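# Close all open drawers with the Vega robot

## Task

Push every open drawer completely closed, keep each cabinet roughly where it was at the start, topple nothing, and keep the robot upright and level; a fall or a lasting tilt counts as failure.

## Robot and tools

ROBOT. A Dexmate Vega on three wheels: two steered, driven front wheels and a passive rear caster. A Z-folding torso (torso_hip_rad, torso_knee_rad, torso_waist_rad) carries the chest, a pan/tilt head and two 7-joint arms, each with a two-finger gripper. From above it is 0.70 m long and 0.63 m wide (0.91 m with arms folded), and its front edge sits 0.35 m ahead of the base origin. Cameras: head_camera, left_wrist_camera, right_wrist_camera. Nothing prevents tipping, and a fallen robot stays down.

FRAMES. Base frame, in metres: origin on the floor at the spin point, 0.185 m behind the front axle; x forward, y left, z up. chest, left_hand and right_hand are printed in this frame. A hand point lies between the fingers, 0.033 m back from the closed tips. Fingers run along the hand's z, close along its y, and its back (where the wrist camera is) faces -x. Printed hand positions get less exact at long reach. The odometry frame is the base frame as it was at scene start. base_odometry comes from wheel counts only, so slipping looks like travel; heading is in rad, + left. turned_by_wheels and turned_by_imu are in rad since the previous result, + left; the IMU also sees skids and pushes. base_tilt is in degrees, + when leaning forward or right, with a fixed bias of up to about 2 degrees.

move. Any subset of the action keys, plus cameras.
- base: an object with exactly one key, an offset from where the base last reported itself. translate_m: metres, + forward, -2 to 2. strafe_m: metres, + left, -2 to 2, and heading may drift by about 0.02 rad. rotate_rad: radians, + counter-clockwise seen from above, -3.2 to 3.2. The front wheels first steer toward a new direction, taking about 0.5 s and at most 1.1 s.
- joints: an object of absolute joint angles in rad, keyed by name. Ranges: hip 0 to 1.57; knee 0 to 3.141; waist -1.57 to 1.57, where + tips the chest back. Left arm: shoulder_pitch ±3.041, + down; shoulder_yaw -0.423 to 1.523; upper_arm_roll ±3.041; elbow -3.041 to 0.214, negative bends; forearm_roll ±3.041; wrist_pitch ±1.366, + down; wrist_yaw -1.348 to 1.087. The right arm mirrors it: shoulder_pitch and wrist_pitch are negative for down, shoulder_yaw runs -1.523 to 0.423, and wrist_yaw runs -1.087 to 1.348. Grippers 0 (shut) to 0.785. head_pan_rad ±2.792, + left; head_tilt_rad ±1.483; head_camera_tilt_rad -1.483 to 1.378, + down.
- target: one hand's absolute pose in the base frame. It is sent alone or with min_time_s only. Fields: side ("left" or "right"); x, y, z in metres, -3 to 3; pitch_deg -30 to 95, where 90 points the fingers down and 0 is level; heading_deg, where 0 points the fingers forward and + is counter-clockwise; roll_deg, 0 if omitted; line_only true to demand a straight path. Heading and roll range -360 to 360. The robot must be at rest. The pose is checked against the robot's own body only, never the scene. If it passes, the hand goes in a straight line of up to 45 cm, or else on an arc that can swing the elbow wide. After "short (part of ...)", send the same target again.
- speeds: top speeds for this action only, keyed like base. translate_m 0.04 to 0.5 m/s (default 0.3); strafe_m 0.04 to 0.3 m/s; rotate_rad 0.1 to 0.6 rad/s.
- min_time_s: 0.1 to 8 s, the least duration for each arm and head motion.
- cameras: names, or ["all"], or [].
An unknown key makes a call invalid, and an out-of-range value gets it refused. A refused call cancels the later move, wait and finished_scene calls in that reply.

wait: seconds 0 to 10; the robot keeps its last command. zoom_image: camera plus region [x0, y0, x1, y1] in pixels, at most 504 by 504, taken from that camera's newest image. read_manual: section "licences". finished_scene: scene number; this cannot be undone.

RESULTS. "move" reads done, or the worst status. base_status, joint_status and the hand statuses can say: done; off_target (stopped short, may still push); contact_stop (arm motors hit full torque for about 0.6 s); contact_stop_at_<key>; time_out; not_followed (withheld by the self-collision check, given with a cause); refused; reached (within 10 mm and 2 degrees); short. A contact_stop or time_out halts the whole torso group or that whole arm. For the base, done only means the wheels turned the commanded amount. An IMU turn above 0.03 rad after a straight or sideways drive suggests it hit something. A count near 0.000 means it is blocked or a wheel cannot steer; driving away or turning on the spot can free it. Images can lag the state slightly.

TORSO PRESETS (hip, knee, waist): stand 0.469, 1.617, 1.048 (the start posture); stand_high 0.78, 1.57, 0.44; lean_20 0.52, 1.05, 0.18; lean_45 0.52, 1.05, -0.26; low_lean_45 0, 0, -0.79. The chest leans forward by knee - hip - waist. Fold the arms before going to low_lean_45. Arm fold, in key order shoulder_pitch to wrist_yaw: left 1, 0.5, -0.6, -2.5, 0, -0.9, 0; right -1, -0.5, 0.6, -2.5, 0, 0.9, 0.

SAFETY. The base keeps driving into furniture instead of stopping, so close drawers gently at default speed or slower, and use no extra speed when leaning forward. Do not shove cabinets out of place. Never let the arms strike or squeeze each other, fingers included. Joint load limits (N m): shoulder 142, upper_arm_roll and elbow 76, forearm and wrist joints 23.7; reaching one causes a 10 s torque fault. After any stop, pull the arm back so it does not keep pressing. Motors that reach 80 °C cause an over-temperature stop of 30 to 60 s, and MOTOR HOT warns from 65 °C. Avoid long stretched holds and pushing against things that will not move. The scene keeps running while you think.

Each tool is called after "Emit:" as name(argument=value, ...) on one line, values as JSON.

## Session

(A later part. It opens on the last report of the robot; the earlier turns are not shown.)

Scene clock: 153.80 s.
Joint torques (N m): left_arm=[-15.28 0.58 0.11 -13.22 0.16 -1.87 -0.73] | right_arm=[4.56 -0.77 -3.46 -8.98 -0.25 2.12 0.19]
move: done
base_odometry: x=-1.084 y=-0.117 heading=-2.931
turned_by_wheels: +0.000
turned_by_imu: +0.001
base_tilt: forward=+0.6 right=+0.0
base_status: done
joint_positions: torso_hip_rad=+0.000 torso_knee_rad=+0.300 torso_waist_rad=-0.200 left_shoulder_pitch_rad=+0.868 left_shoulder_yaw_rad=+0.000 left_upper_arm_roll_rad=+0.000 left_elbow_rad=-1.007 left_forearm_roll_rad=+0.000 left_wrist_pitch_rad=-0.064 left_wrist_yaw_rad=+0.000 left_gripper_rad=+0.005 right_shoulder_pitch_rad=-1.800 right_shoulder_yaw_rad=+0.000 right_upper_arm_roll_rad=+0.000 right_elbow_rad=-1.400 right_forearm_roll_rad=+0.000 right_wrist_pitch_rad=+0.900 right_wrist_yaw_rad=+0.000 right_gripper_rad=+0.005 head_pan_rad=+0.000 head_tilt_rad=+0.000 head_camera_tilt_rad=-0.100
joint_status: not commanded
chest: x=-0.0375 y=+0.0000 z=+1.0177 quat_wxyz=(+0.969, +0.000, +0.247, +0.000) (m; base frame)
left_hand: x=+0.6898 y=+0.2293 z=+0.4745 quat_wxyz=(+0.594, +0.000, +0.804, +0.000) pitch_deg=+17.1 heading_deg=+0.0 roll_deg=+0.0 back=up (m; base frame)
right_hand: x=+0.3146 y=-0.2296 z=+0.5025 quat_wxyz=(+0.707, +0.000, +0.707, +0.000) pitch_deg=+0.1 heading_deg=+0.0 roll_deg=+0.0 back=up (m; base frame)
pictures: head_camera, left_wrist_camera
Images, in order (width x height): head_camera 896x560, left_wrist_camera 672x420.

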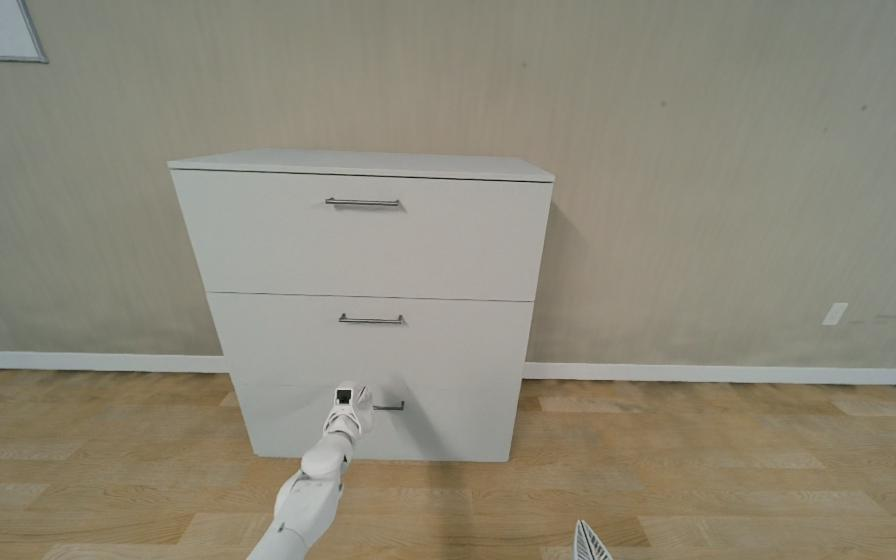

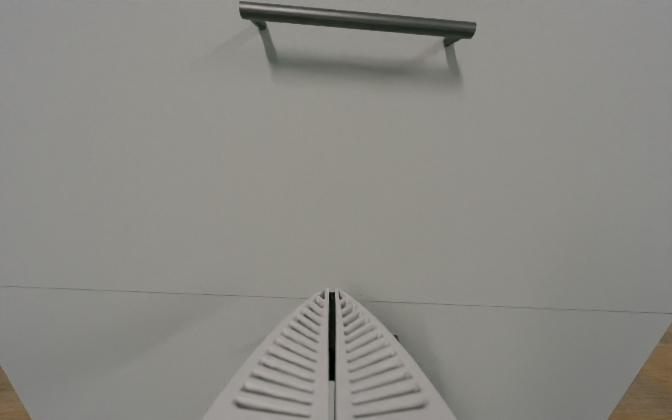

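Emit:
move(base={"translate_m": 0.08}, speeds={"translate_m": 0.15}, cameras=["left_wrist_camera"])

Emit:
move(base={"translate_m": 0.025}, speeds={"translate_m": 0.08}, cameras=["head_camera", "left_wrist_camera"])

Scene clock: 160.93 s.
Joint torques (N m): left_arm=[-15.03 0.85 1.6 -13.09 0.04 -2.7 -0.4] | right_arm=[3.6 -0.11 -3.69 -8.41 -0.31 2.32 0.24]
move: done
base_odometry: x=-1.162 y=-0.134 heading=-2.932
turned_by_wheels: +0.000
turned_by_imu: +0.000
base_tilt: forward=+0.7 right=-0.1
base_status: done
joint_positions: torso_hip_rad=+0.000 torso_knee_rad=+0.300 torso_waist_rad=-0.200 left_shoulder_pitch_rad=+0.868 left_shoulder_yaw_rad=+0.000 left_upper_arm_roll_rad=+0.000 left_elbow_rad=-1.007 left_forearm_roll_rad=+0.000 left_wrist_pitch_rad=-0.064 left_wrist_yaw_rad=+0.000 left_gripper_rad=+0.005 right_shoulder_pitch_rad=-1.800 right_shoulder_yaw_rad=+0.000 right_upper_arm_roll_rad=+0.000 right_elbow_rad=-1.400 right_forearm_roll_rad=+0.000 right_wrist_pitch_rad=+0.900 right_wrist_yaw_rad=+0.000 right_gripper_rad=+0.005 head_pan_rad=+0.000 head_tilt_rad=+0.000 head_camera_tilt_rad=-0.100
joint_status: not commanded
chest: x=-0.0374 y=+0.0000 z=+1.0177 quat_wxyz=(+0.969, +0.000, +0.247, +0.000) (m; base frame)
left_hand: x=+0.6899 y=+0.2293 z=+0.4745 quat_wxyz=(+0.594, +0.000, +0.804, +0.000) pitch_deg=+17.1 heading_deg=+0.0 roll_deg=+0.0 back=up (m; base frame)
right_hand: x=+0.3146 y=-0.2296 z=+0.5025 quat_wxyz=(+0.707, +0.000, +0.707, +0.000) pitch_deg=+0.1 heading_deg=+0.0 roll_deg=+0.0 back=up (m; base frame)
pictures: left_wrist_camera
Images, in order (width x height): left_wrist_camera 672x420.

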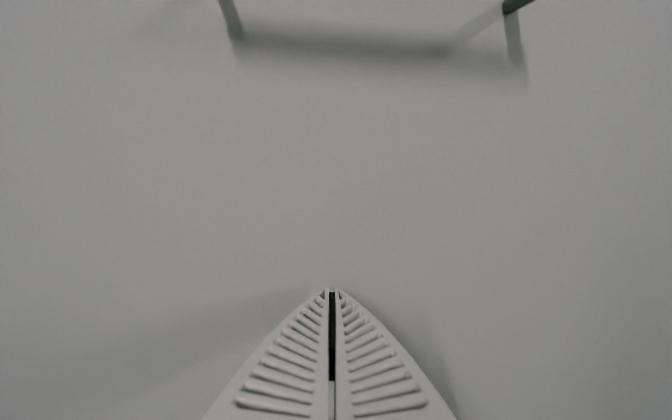

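Scene clock: 162.00 s.
Joint torques (N m): left_arm=[-28.66 -0.23 -0.32 -20.62 -0.94 -3.97 -0.4] | right_arm=[4.28 -0.34 -3.64 -8.8 -0.26 2.03 0.25]
move: done
base_odometry: x=-1.186 y=-0.140 heading=-2.932
turned_by_wheels: +0.000
turned_by_imu: +0.001
base_tilt: forward=+0.6 right=-0.1
base_status: done
joint_positions: torso_hip_rad=+0.000 torso_knee_rad=+0.300 torso_waist_rad=-0.200 left_shoulder_pitch_rad=+0.869 left_shoulder_yaw_rad=+0.000 left_upper_arm_roll_rad=+0.000 left_elbow_rad=-1.006 left_forearm_roll_rad=+0.000 left_wrist_pitch_rad=-0.063 left_wrist_yaw_rad=+0.000 left_gripper_rad=+0.005 right_shoulder_pitch_rad=-1.800 right_shoulder_yaw_rad=+0.000 right_upper_arm_roll_rad=+0.000 right_elbow_rad=-1.400 right_forearm_roll_rad=+0.000 right_wrist_pitch_rad=+0.900 right_wrist_yaw_rad=+0.000 right_gripper_rad=+0.005 head_pan_rad=+0.000 head_tilt_rad=+0.000 head_camera_tilt_rad=-0.100
joint_status: not commanded
chest: x=-0.0375 y=+0.0000 z=+1.0177 quat_wxyz=(+0.969, +0.000, +0.247, +0.000) (m; base frame)
left_hand: x=+0.6893 y=+0.2293 z=+0.4736 quat_wxyz=(+0.594, +0.000, +0.805, +0.000) pitch_deg=+17.2 heading_deg=+0.0 roll_deg=+0.0 back=up (m; base frame)
right_hand: x=+0.3146 y=-0.2296 z=+0.5026 quat_wxyz=(+0.707, +0.000, +0.707, +0.000) pitch_deg=+0.1 heading_deg=+0.0 roll_deg=+0.0 back=up (m; base frame)
pictures: head_camera, left_wrist_camera
Images, in order (width x height): head_camera 896x560, left_wrist_camera 672x420.

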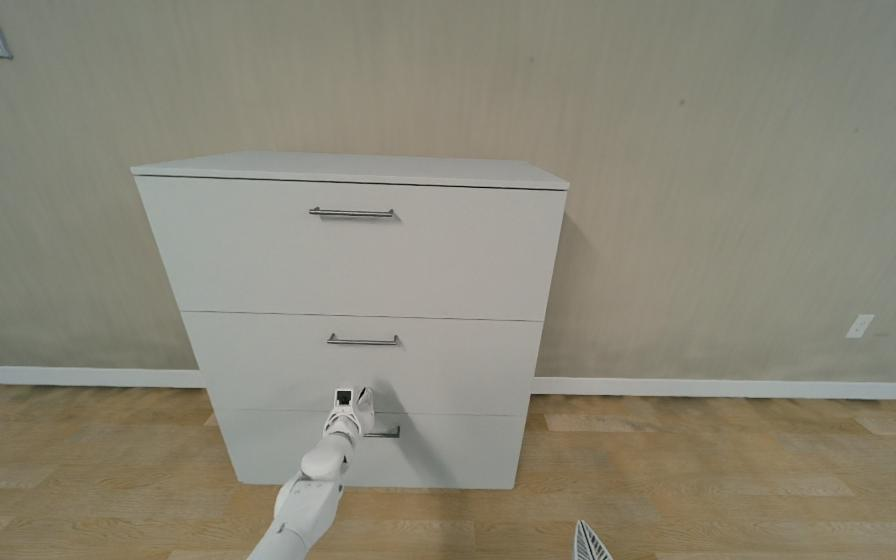

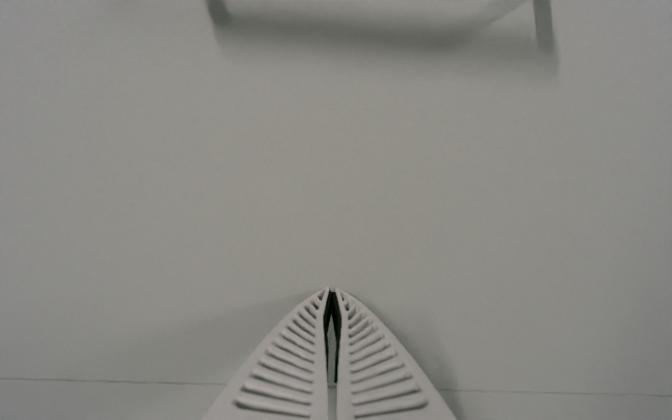

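Emit:
move(base={"translate_m": -0.3}, cameras=["head_camera"])

Emit:
move(base={"rotate_rad": -1.595}, joints={"left_shoulder_pitch_rad": 0.997, "left_shoulder_yaw_rad": 0.0, "left_upper_arm_roll_rad": 0.0, "left_elbow_rad": -1.435, "left_forearm_roll_rad": 0.0, "left_wrist_pitch_rad": 0.068, "left_wrist_yaw_rad": 0.0}, cameras=["head_camera"])

Emit:
move(base={"translate_m": 1.3}, speeds={"translate_m": 0.5}, cameras=["head_camera", "left_wrist_camera"])

Scene clock: 185.10 s.
Joint torques (N m): left_arm=[-17.77 1.1 1.82 -12.5 -0.52 -2.95 -0.16] | right_arm=[3.9 -0.77 -3.75 -8.7 -0.25 2.77 0.19]
move: done
base_odometry: x=-0.893 y=-0.076 heading=-2.932
turned_by_wheels: +0.000
turned_by_imu: +0.000
base_tilt: forward=+0.7 right=-0.1
base_status: done
joint_positions: torso_hip_rad=+0.000 torso_knee_rad=+0.300 torso_waist_rad=-0.200 left_shoulder_pitch_rad=+0.868 left_shoulder_yaw_rad=+0.000 left_upper_arm_roll_rad=+0.000 left_elbow_rad=-1.007 left_forearm_roll_rad=+0.000 left_wrist_pitch_rad=-0.064 left_wrist_yaw_rad=+0.000 left_gripper_rad=+0.005 right_shoulder_pitch_rad=-1.800 right_shoulder_yaw_rad=+0.000 right_upper_arm_roll_rad=+0.000 right_elbow_rad=-1.400 right_forearm_roll_rad=+0.000 right_wrist_pitch_rad=+0.900 right_wrist_yaw_rad=+0.000 right_gripper_rad=+0.005 head_pan_rad=+0.000 head_tilt_rad=+0.000 head_camera_tilt_rad=-0.100
joint_status: not commanded
chest: x=-0.0375 y=+0.0000 z=+1.0177 quat_wxyz=(+0.969, +0.000, +0.247, +0.000) (m; base frame)
left_hand: x=+0.6898 y=+0.2293 z=+0.4746 quat_wxyz=(+0.594, +0.000, +0.804, +0.000) pitch_deg=+17.1 heading_deg=+0.0 roll_deg=+0.0 back=up (m; base frame)
right_hand: x=+0.3146 y=-0.2296 z=+0.5025 quat_wxyz=(+0.707, +0.000, +0.707, +0.000) pitch_deg=+0.1 heading_deg=+0.0 roll_deg=+0.0 back=up (m; base frame)
pictures: head_camera
Images, in order (width x height): head_camera 896x560.

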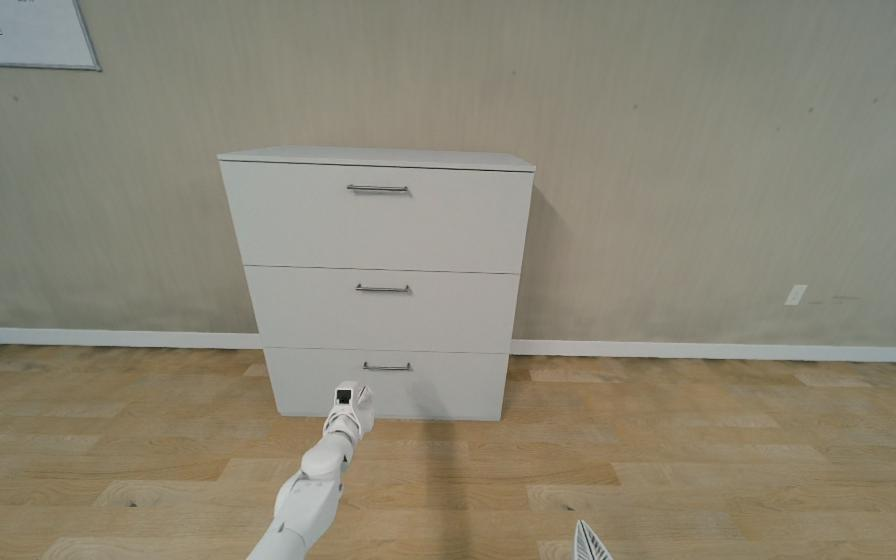

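Scene clock: 189.33 s.
Joint torques (N m): left_arm=[-9.81 2.2 -0.96 -14.37 0.22 -3.09 -0.31] | right_arm=[3.8 -0.15 -3.8 -8.11 -0.18 2.36 0.12]
move: done
base_odometry: x=-0.895 y=-0.077 heading=+1.754
turned_by_wheels: -1.597
turned_by_imu: -1.566
base_tilt: forward=+0.7 right=-0.1
base_status: done
joint_positions: torso_hip_rad=+0.000 torso_knee_rad=+0.300 torso_waist_rad=-0.200 left_shoulder_pitch_rad=+0.997 left_shoulder_yaw_rad=+0.000 left_upper_arm_roll_rad=+0.000 left_elbow_rad=-1.434 left_forearm_roll_rad=+0.000 left_wrist_pitch_rad=+0.068 left_wrist_yaw_rad=+0.000 left_gripper_rad=+0.005 right_shoulder_pitch_rad=-1.800 right_shoulder_yaw_rad=+0.000 right_upper_arm_roll_rad=+0.000 right_elbow_rad=-1.400 right_forearm_roll_rad=+0.000 right_wrist_pitch_rad=+0.900 right_wrist_yaw_rad=+0.000 right_gripper_rad=+0.005 head_pan_rad=+0.000 head_tilt_rad=+0.000 head_camera_tilt_rad=-0.100
joint_status: all done
chest: x=-0.0375 y=+0.0000 z=+1.0177 quat_wxyz=(+0.969, +0.000, +0.247, +0.000) (m; base frame)
left_hand: x=+0.6927 y=+0.2293 z=+0.5992 quat_wxyz=(+0.659, +0.000, +0.752, +0.000) pitch_deg=+7.5 heading_deg=+0.0 roll_deg=+0.0 back=up (m; base frame)
right_hand: x=+0.3146 y=-0.2296 z=+0.5025 quat_wxyz=(+0.707, +0.000, +0.707, +0.000) pitch_deg=+0.1 heading_deg=+0.0 roll_deg=+0.0 back=up (m; base frame)
pictures: head_camera
Images, in order (width x height): head_camera 896x560.

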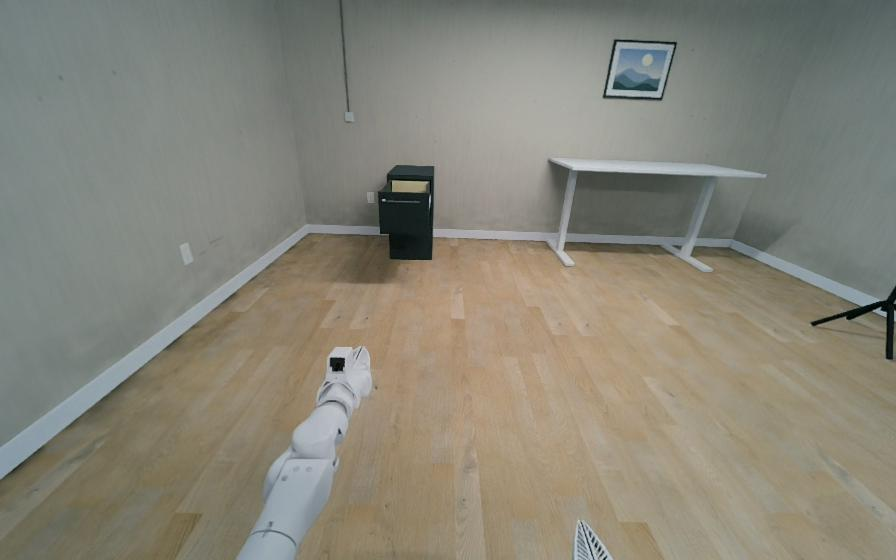

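Scene clock: 194.33 s.
Joint torques (N m): left_arm=[-9.27 -0.45 0.75 -14.3 -0.27 -1.28 -0.23] | right_arm=[3.86 -1.07 -3.54 -8.49 -0.35 2.36 0.11]
move: done
base_odometry: x=-1.135 y=+1.201 heading=+1.754
turned_by_wheels: -0.001
turned_by_imu: +0.000
base_tilt: forward=+0.7 right=-0.1
base_status: done
joint_positions: torso_hip_rad=+0.000 torso_knee_rad=+0.300 torso_waist_rad=-0.200 left_shoulder_pitch_rad=+0.997 left_shoulder_yaw_rad=+0.000 left_upper_arm_roll_rad=+0.000 left_elbow_rad=-1.435 left_forearm_roll_rad=+0.000 left_wrist_pitch_rad=+0.068 left_wrist_yaw_rad=+0.000 left_gripper_rad=+0.005 right_shoulder_pitch_rad=-1.800 right_shoulder_yaw_rad=+0.000 right_upper_arm_roll_rad=+0.000 right_elbow_rad=-1.400 right_forearm_roll_rad=+0.000 right_wrist_pitch_rad=+0.900 right_wrist_yaw_rad=+0.000 right_gripper_rad=+0.005 head_pan_rad=+0.000 head_tilt_rad=+0.000 head_camera_tilt_rad=-0.100
joint_status: not commanded
chest: x=-0.0374 y=+0.0000 z=+1.0177 quat_wxyz=(+0.969, +0.000, +0.247, +0.000) (m; base frame)
left_hand: x=+0.6927 y=+0.2293 z=+0.5993 quat_wxyz=(+0.659, +0.000, +0.752, +0.000) pitch_deg=+7.5 heading_deg=+0.0 roll_deg=+0.0 back=up (m; base frame)
right_hand: x=+0.3146 y=-0.2296 z=+0.5025 quat_wxyz=(+0.707, +0.000, +0.707, +0.000) pitch_deg=+0.1 heading_deg=+0.0 roll_deg=+0.0 back=up (m; base frame)
pictures: head_camera, left_wrist_camera
Images, in order (width x height): head_camera 896x560, left_wrist_camera 672x420.

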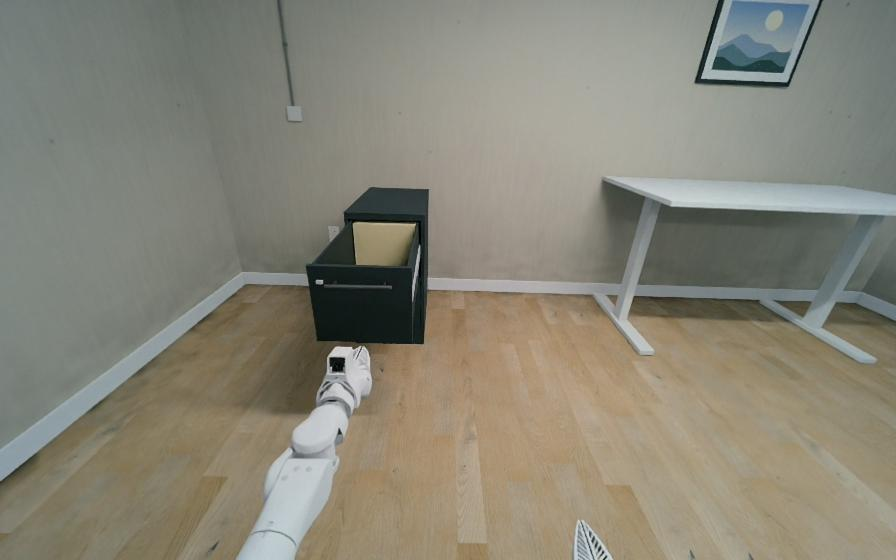

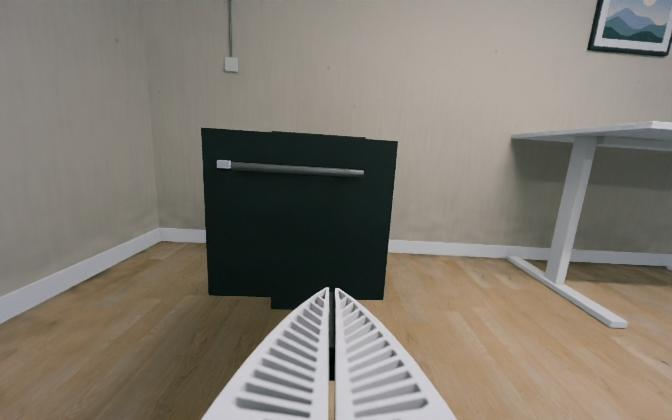

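Emit:
move(base={"strafe_m": 0.08})

Emit:
move(base={"translate_m": 0.7}, speeds={"translate_m": 0.2}, cameras=["head_camera", "left_wrist_camera"])

Scene clock: 208.83 s.
Joint torques (N m): left_arm=[-11.26 1.64 -0.65 -13.64 -0.34 -1.95 -0.28] | right_arm=[4.32 0 -3.66 -8.25 -0.28 2.28 0.11]
move: done
base_odometry: x=-1.213 y=+1.186 heading=+1.754
turned_by_wheels: +0.001
turned_by_imu: +0.000
base_tilt: forward=+0.7 right=-0.1
base_status: done
joint_positions: torso_hip_rad=+0.000 torso_knee_rad=+0.300 torso_waist_rad=-0.200 left_shoulder_pitch_rad=+0.997 left_shoulder_yaw_rad=+0.000 left_upper_arm_roll_rad=+0.000 left_elbow_rad=-1.435 left_forearm_roll_rad=+0.000 left_wrist_pitch_rad=+0.068 left_wrist_yaw_rad=+0.000 left_gripper_rad=+0.005 right_shoulder_pitch_rad=-1.800 right_shoulder_yaw_rad=+0.000 right_upper_arm_roll_rad=+0.000 right_elbow_rad=-1.400 right_forearm_roll_rad=+0.000 right_wrist_pitch_rad=+0.900 right_wrist_yaw_rad=+0.000 right_gripper_rad=+0.005 head_pan_rad=+0.000 head_tilt_rad=+0.000 head_camera_tilt_rad=-0.100
joint_status: not commanded
chest: x=-0.0374 y=+0.0000 z=+1.0177 quat_wxyz=(+0.969, +0.000, +0.247, +0.000) (m; base frame)
left_hand: x=+0.6927 y=+0.2293 z=+0.5993 quat_wxyz=(+0.659, +0.000, +0.752, +0.000) pitch_deg=+7.5 heading_deg=+0.0 roll_deg=+0.0 back=up (m; base frame)
right_hand: x=+0.3146 y=-0.2296 z=+0.5025 quat_wxyz=(+0.707, +0.000, +0.707, +0.000) pitch_deg=+0.1 heading_deg=+0.0 roll_deg=+0.0 back=up (m; base frame)
pictures: none

Scene clock: 214.03 s.
Joint torques (N m): left_arm=[-15.57 -0.2 -1.43 -14.58 -0.46 -2.82 -0.23] | right_arm=[4.15 -0.07 -3.66 -8.9 -0.27 2.06 0.16]
move: done
base_odometry: x=-1.342 y=+1.874 heading=+1.753
turned_by_wheels: -0.001
turned_by_imu: +0.000
base_tilt: forward=+0.6 right=-0.1
base_status: done
joint_positions: torso_hip_rad=+0.000 torso_knee_rad=+0.300 torso_waist_rad=-0.200 left_shoulder_pitch_rad=+0.997 left_shoulder_yaw_rad=+0.000 left_upper_arm_roll_rad=+0.000 left_elbow_rad=-1.435 left_forearm_roll_rad=+0.000 left_wrist_pitch_rad=+0.068 left_wrist_yaw_rad=+0.000 left_gripper_rad=+0.005 right_shoulder_pitch_rad=-1.800 right_shoulder_yaw_rad=+0.000 right_upper_arm_roll_rad=+0.000 right_elbow_rad=-1.400 right_forearm_roll_rad=+0.000 right_wrist_pitch_rad=+0.900 right_wrist_yaw_rad=+0.000 right_gripper_rad=+0.005 head_pan_rad=+0.000 head_tilt_rad=+0.000 head_camera_tilt_rad=-0.100
joint_status: not commanded
chest: x=-0.0374 y=+0.0000 z=+1.0177 quat_wxyz=(+0.969, +0.000, +0.247, +0.000) (m; base frame)
left_hand: x=+0.6925 y=+0.2293 z=+0.5991 quat_wxyz=(+0.659, +0.000, +0.752, +0.000) pitch_deg=+7.5 heading_deg=+0.0 roll_deg=+0.0 back=up (m; base frame)
right_hand: x=+0.3146 y=-0.2296 z=+0.5025 quat_wxyz=(+0.707, +0.000, +0.707, +0.000) pitch_deg=+0.1 heading_deg=+0.0 roll_deg=+0.0 back=up (m; base frame)
pictures: head_camera, left_wrist_camera
Images, in order (width x height): head_camera 896x560, left_wrist_camera 672x420.

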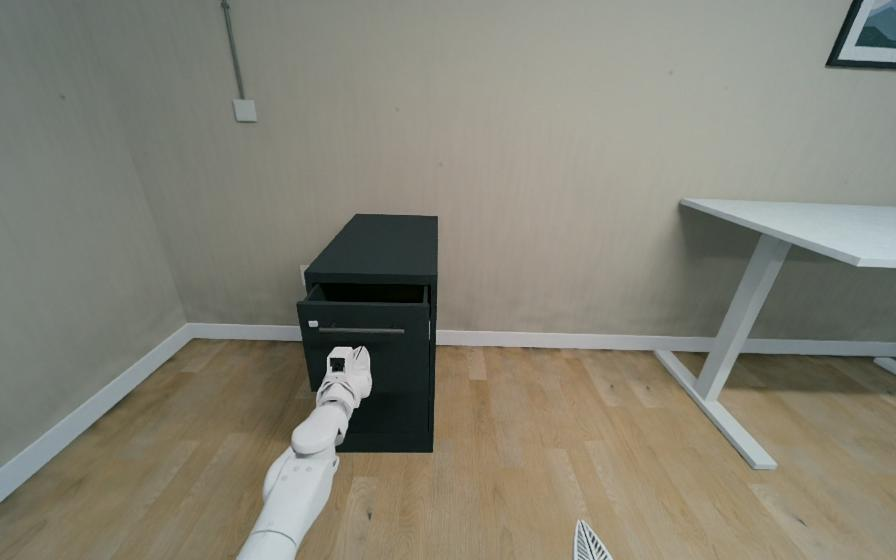

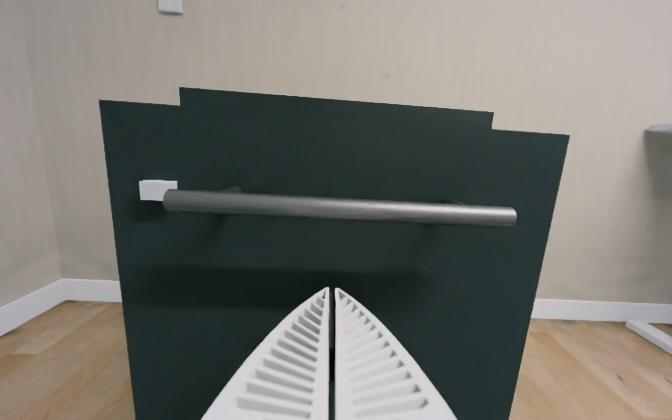

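Emit:
move(base={"translate_m": 0.125}, speeds={"translate_m": 0.12}, cameras=["head_camera", "left_wrist_camera"])

Scene clock: 220.20 s.
Joint torques (N m): left_arm=[-14.55 -1.51 0.77 -14.04 0.12 -2.46 0.14] | right_arm=[3.35 -0.61 -3.53 -8.61 -0.23 2.15 0.21]
move: done
base_odometry: x=-1.365 y=+1.997 heading=+1.753
turned_by_wheels: -0.001
turned_by_imu: +0.000
base_tilt: forward=+0.7 right=-0.1
base_status: done
joint_positions: torso_hip_rad=+0.000 torso_knee_rad=+0.300 torso_waist_rad=-0.200 left_shoulder_pitch_rad=+0.997 left_shoulder_yaw_rad=+0.000 left_upper_arm_roll_rad=+0.000 left_elbow_rad=-1.435 left_forearm_roll_rad=+0.000 left_wrist_pitch_rad=+0.068 left_wrist_yaw_rad=+0.000 left_gripper_rad=+0.005 right_shoulder_pitch_rad=-1.800 right_shoulder_yaw_rad=+0.000 right_upper_arm_roll_rad=+0.000 right_elbow_rad=-1.400 right_forearm_roll_rad=+0.000 right_wrist_pitch_rad=+0.900 right_wrist_yaw_rad=+0.000 right_gripper_rad=+0.005 head_pan_rad=+0.000 head_tilt_rad=+0.000 head_camera_tilt_rad=-0.100
joint_status: not commanded
chest: x=-0.0374 y=+0.0000 z=+1.0177 quat_wxyz=(+0.969, +0.000, +0.247, +0.000) (m; base frame)
left_hand: x=+0.6925 y=+0.2293 z=+0.5991 quat_wxyz=(+0.659, +0.000, +0.752, +0.000) pitch_deg=+7.5 heading_deg=+0.0 roll_deg=+0.0 back=up (m; base frame)
right_hand: x=+0.3146 y=-0.2296 z=+0.5025 quat_wxyz=(+0.707, +0.000, +0.707, +0.000) pitch_deg=+0.1 heading_deg=+0.0 roll_deg=+0.0 back=up (m; base frame)
pictures: head_camera, left_wrist_camera
Images, in order (width x height): head_camera 896x560, left_wrist_camera 672x420.

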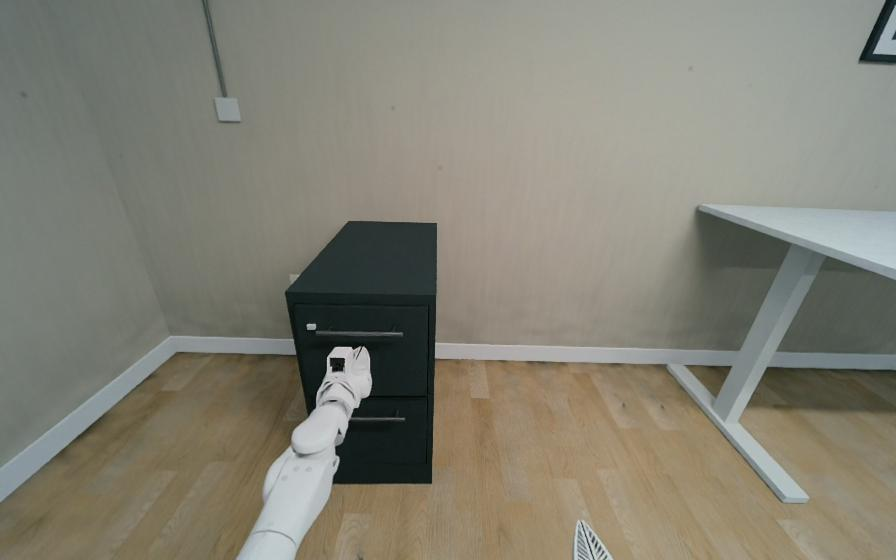

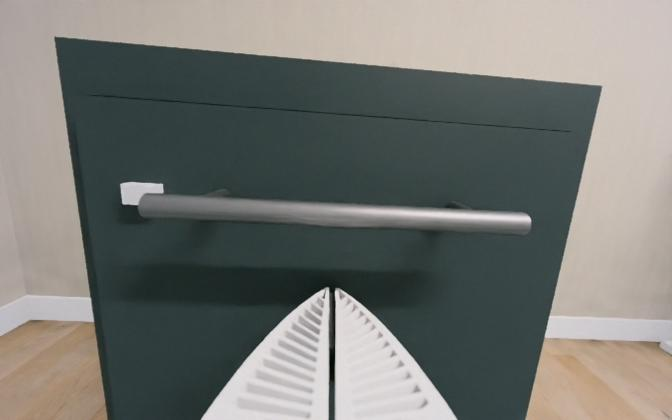

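Emit:
move(base={"translate_m": 0.045}, speeds={"translate_m": 0.08}, cameras=["head_camera", "left_wrist_camera"])

Scene clock: 225.07 s.
Joint torques (N m): left_arm=[-38.77 0.27 -1.97 -26.05 0.39 -5.57 -0.15] | right_arm=[3.83 -0.97 -3.32 -7.97 -0.21 2.59 0.2]
move: done
base_odometry: x=-1.373 y=+2.041 heading=+1.753
turned_by_wheels: +0.000
turned_by_imu: +0.001
base_tilt: forward=+0.6 right=-0.1
base_status: done
joint_positions: torso_hip_rad=+0.000 torso_knee_rad=+0.300 torso_waist_rad=-0.200 left_shoulder_pitch_rad=+0.998 left_shoulder_yaw_rad=+0.000 left_upper_arm_roll_rad=+0.000 left_elbow_rad=-1.434 left_forearm_roll_rad=+0.000 left_wrist_pitch_rad=+0.070 left_wrist_yaw_rad=+0.000 left_gripper_rad=+0.005 right_shoulder_pitch_rad=-1.800 right_shoulder_yaw_rad=+0.000 right_upper_arm_roll_rad=+0.000 right_elbow_rad=-1.400 right_forearm_roll_rad=+0.000 right_wrist_pitch_rad=+0.900 right_wrist_yaw_rad=+0.000 right_gripper_rad=+0.005 head_pan_rad=+0.000 head_tilt_rad=+0.000 head_camera_tilt_rad=-0.100
joint_status: not commanded
chest: x=-0.0376 y=+0.0000 z=+1.0177 quat_wxyz=(+0.969, +0.000, +0.247, +0.000) (m; base frame)
left_hand: x=+0.6919 y=+0.2292 z=+0.5975 quat_wxyz=(+0.658, +0.000, +0.753, +0.000) pitch_deg=+7.7 heading_deg=+0.0 roll_deg=+0.0 back=up (m; base frame)
right_hand: x=+0.3146 y=-0.2296 z=+0.5026 quat_wxyz=(+0.707, +0.000, +0.707, +0.000) pitch_deg=+0.0 heading_deg=+0.0 roll_deg=+0.0 back=up (m; base frame)
pictures: head_camera, left_wrist_camera
Images, in order (width x height): head_camera 896x560, left_wrist_camera 672x420.

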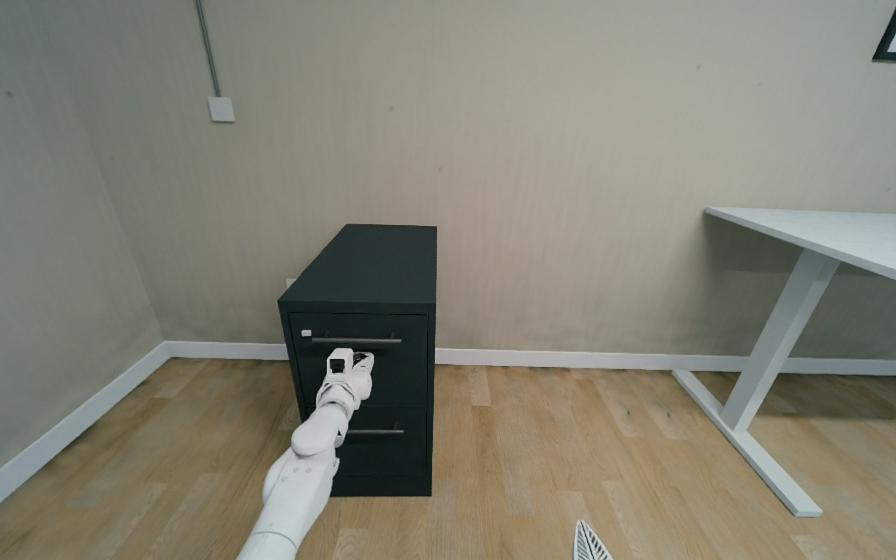

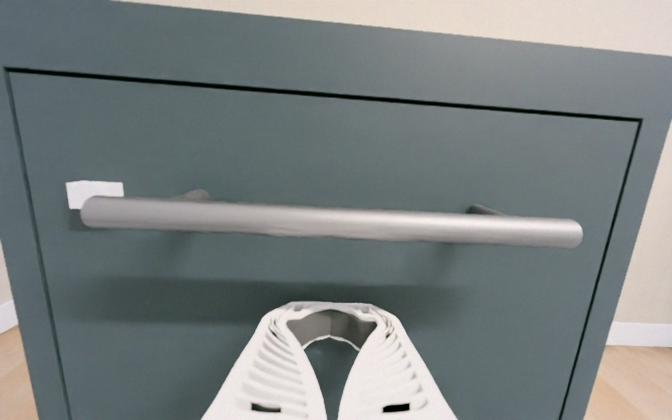

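Emit:
move(base={"translate_m": -0.3}, cameras=["head_camera", "left_wrist_camera"])

Scene clock: 232.73 s.
Joint torques (N m): left_arm=[-15.91 1.52 -0.48 -15.64 -0.2 -2.77 -0.19] | right_arm=[4.1 -0.94 -3.85 -8.18 -0.25 2.06 0.22]
move: done
base_odometry: x=-1.318 y=+1.746 heading=+1.753
turned_by_wheels: +0.000
turned_by_imu: +0.000
base_tilt: forward=+0.6 right=-0.1
base_status: done
joint_positions: torso_hip_rad=+0.000 torso_knee_rad=+0.300 torso_waist_rad=-0.200 left_shoulder_pitch_rad=+0.997 left_shoulder_yaw_rad=+0.000 left_upper_arm_roll_rad=+0.000 left_elbow_rad=-1.435 left_forearm_roll_rad=+0.000 left_wrist_pitch_rad=+0.068 left_wrist_yaw_rad=+0.000 left_gripper_rad=+0.005 right_shoulder_pitch_rad=-1.800 right_shoulder_yaw_rad=+0.000 right_upper_arm_roll_rad=+0.000 right_elbow_rad=-1.400 right_forearm_roll_rad=+0.000 right_wrist_pitch_rad=+0.900 right_wrist_yaw_rad=+0.000 right_gripper_rad=+0.005 head_pan_rad=+0.000 head_tilt_rad=+0.000 head_camera_tilt_rad=-0.100
joint_status: not commanded
chest: x=-0.0375 y=+0.0000 z=+1.0177 quat_wxyz=(+0.969, +0.000, +0.247, +0.000) (m; base frame)
left_hand: x=+0.6925 y=+0.2292 z=+0.5991 quat_wxyz=(+0.659, +0.000, +0.752, +0.000) pitch_deg=+7.5 heading_deg=+0.0 roll_deg=+0.0 back=up (m; base frame)
right_hand: x=+0.3146 y=-0.2296 z=+0.5026 quat_wxyz=(+0.707, +0.000, +0.707, +0.000) pitch_deg=+0.1 heading_deg=+0.0 roll_deg=+0.0 back=up (m; base frame)
pictures: head_camera, left_wrist_camera
Images, in order (width x height): head_camera 896x560, left_wrist_camera 672x420.

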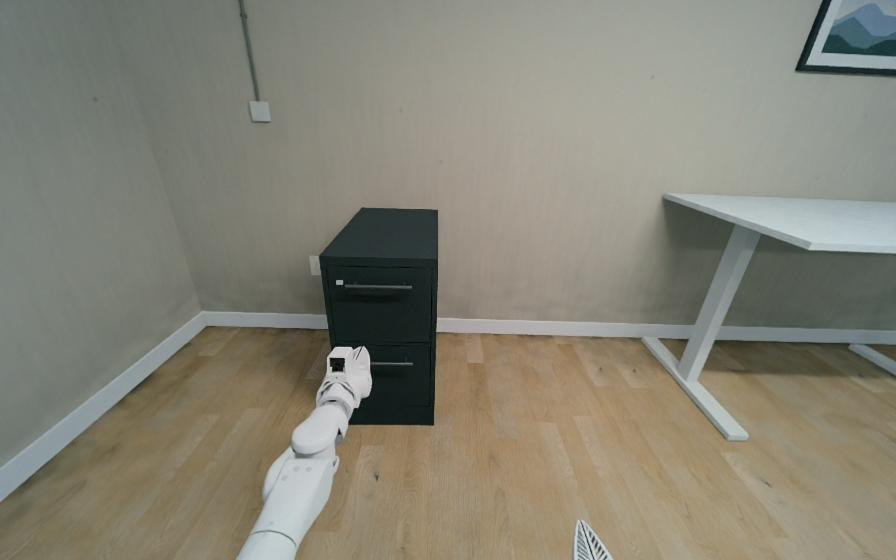

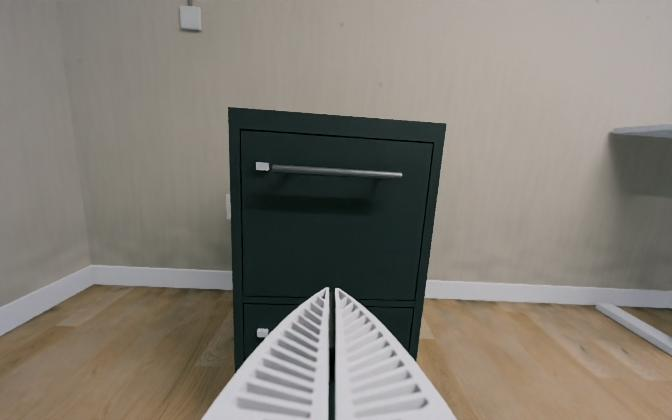

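Emit:
finished_scene(scene=3)

The scene is finished: the task was done.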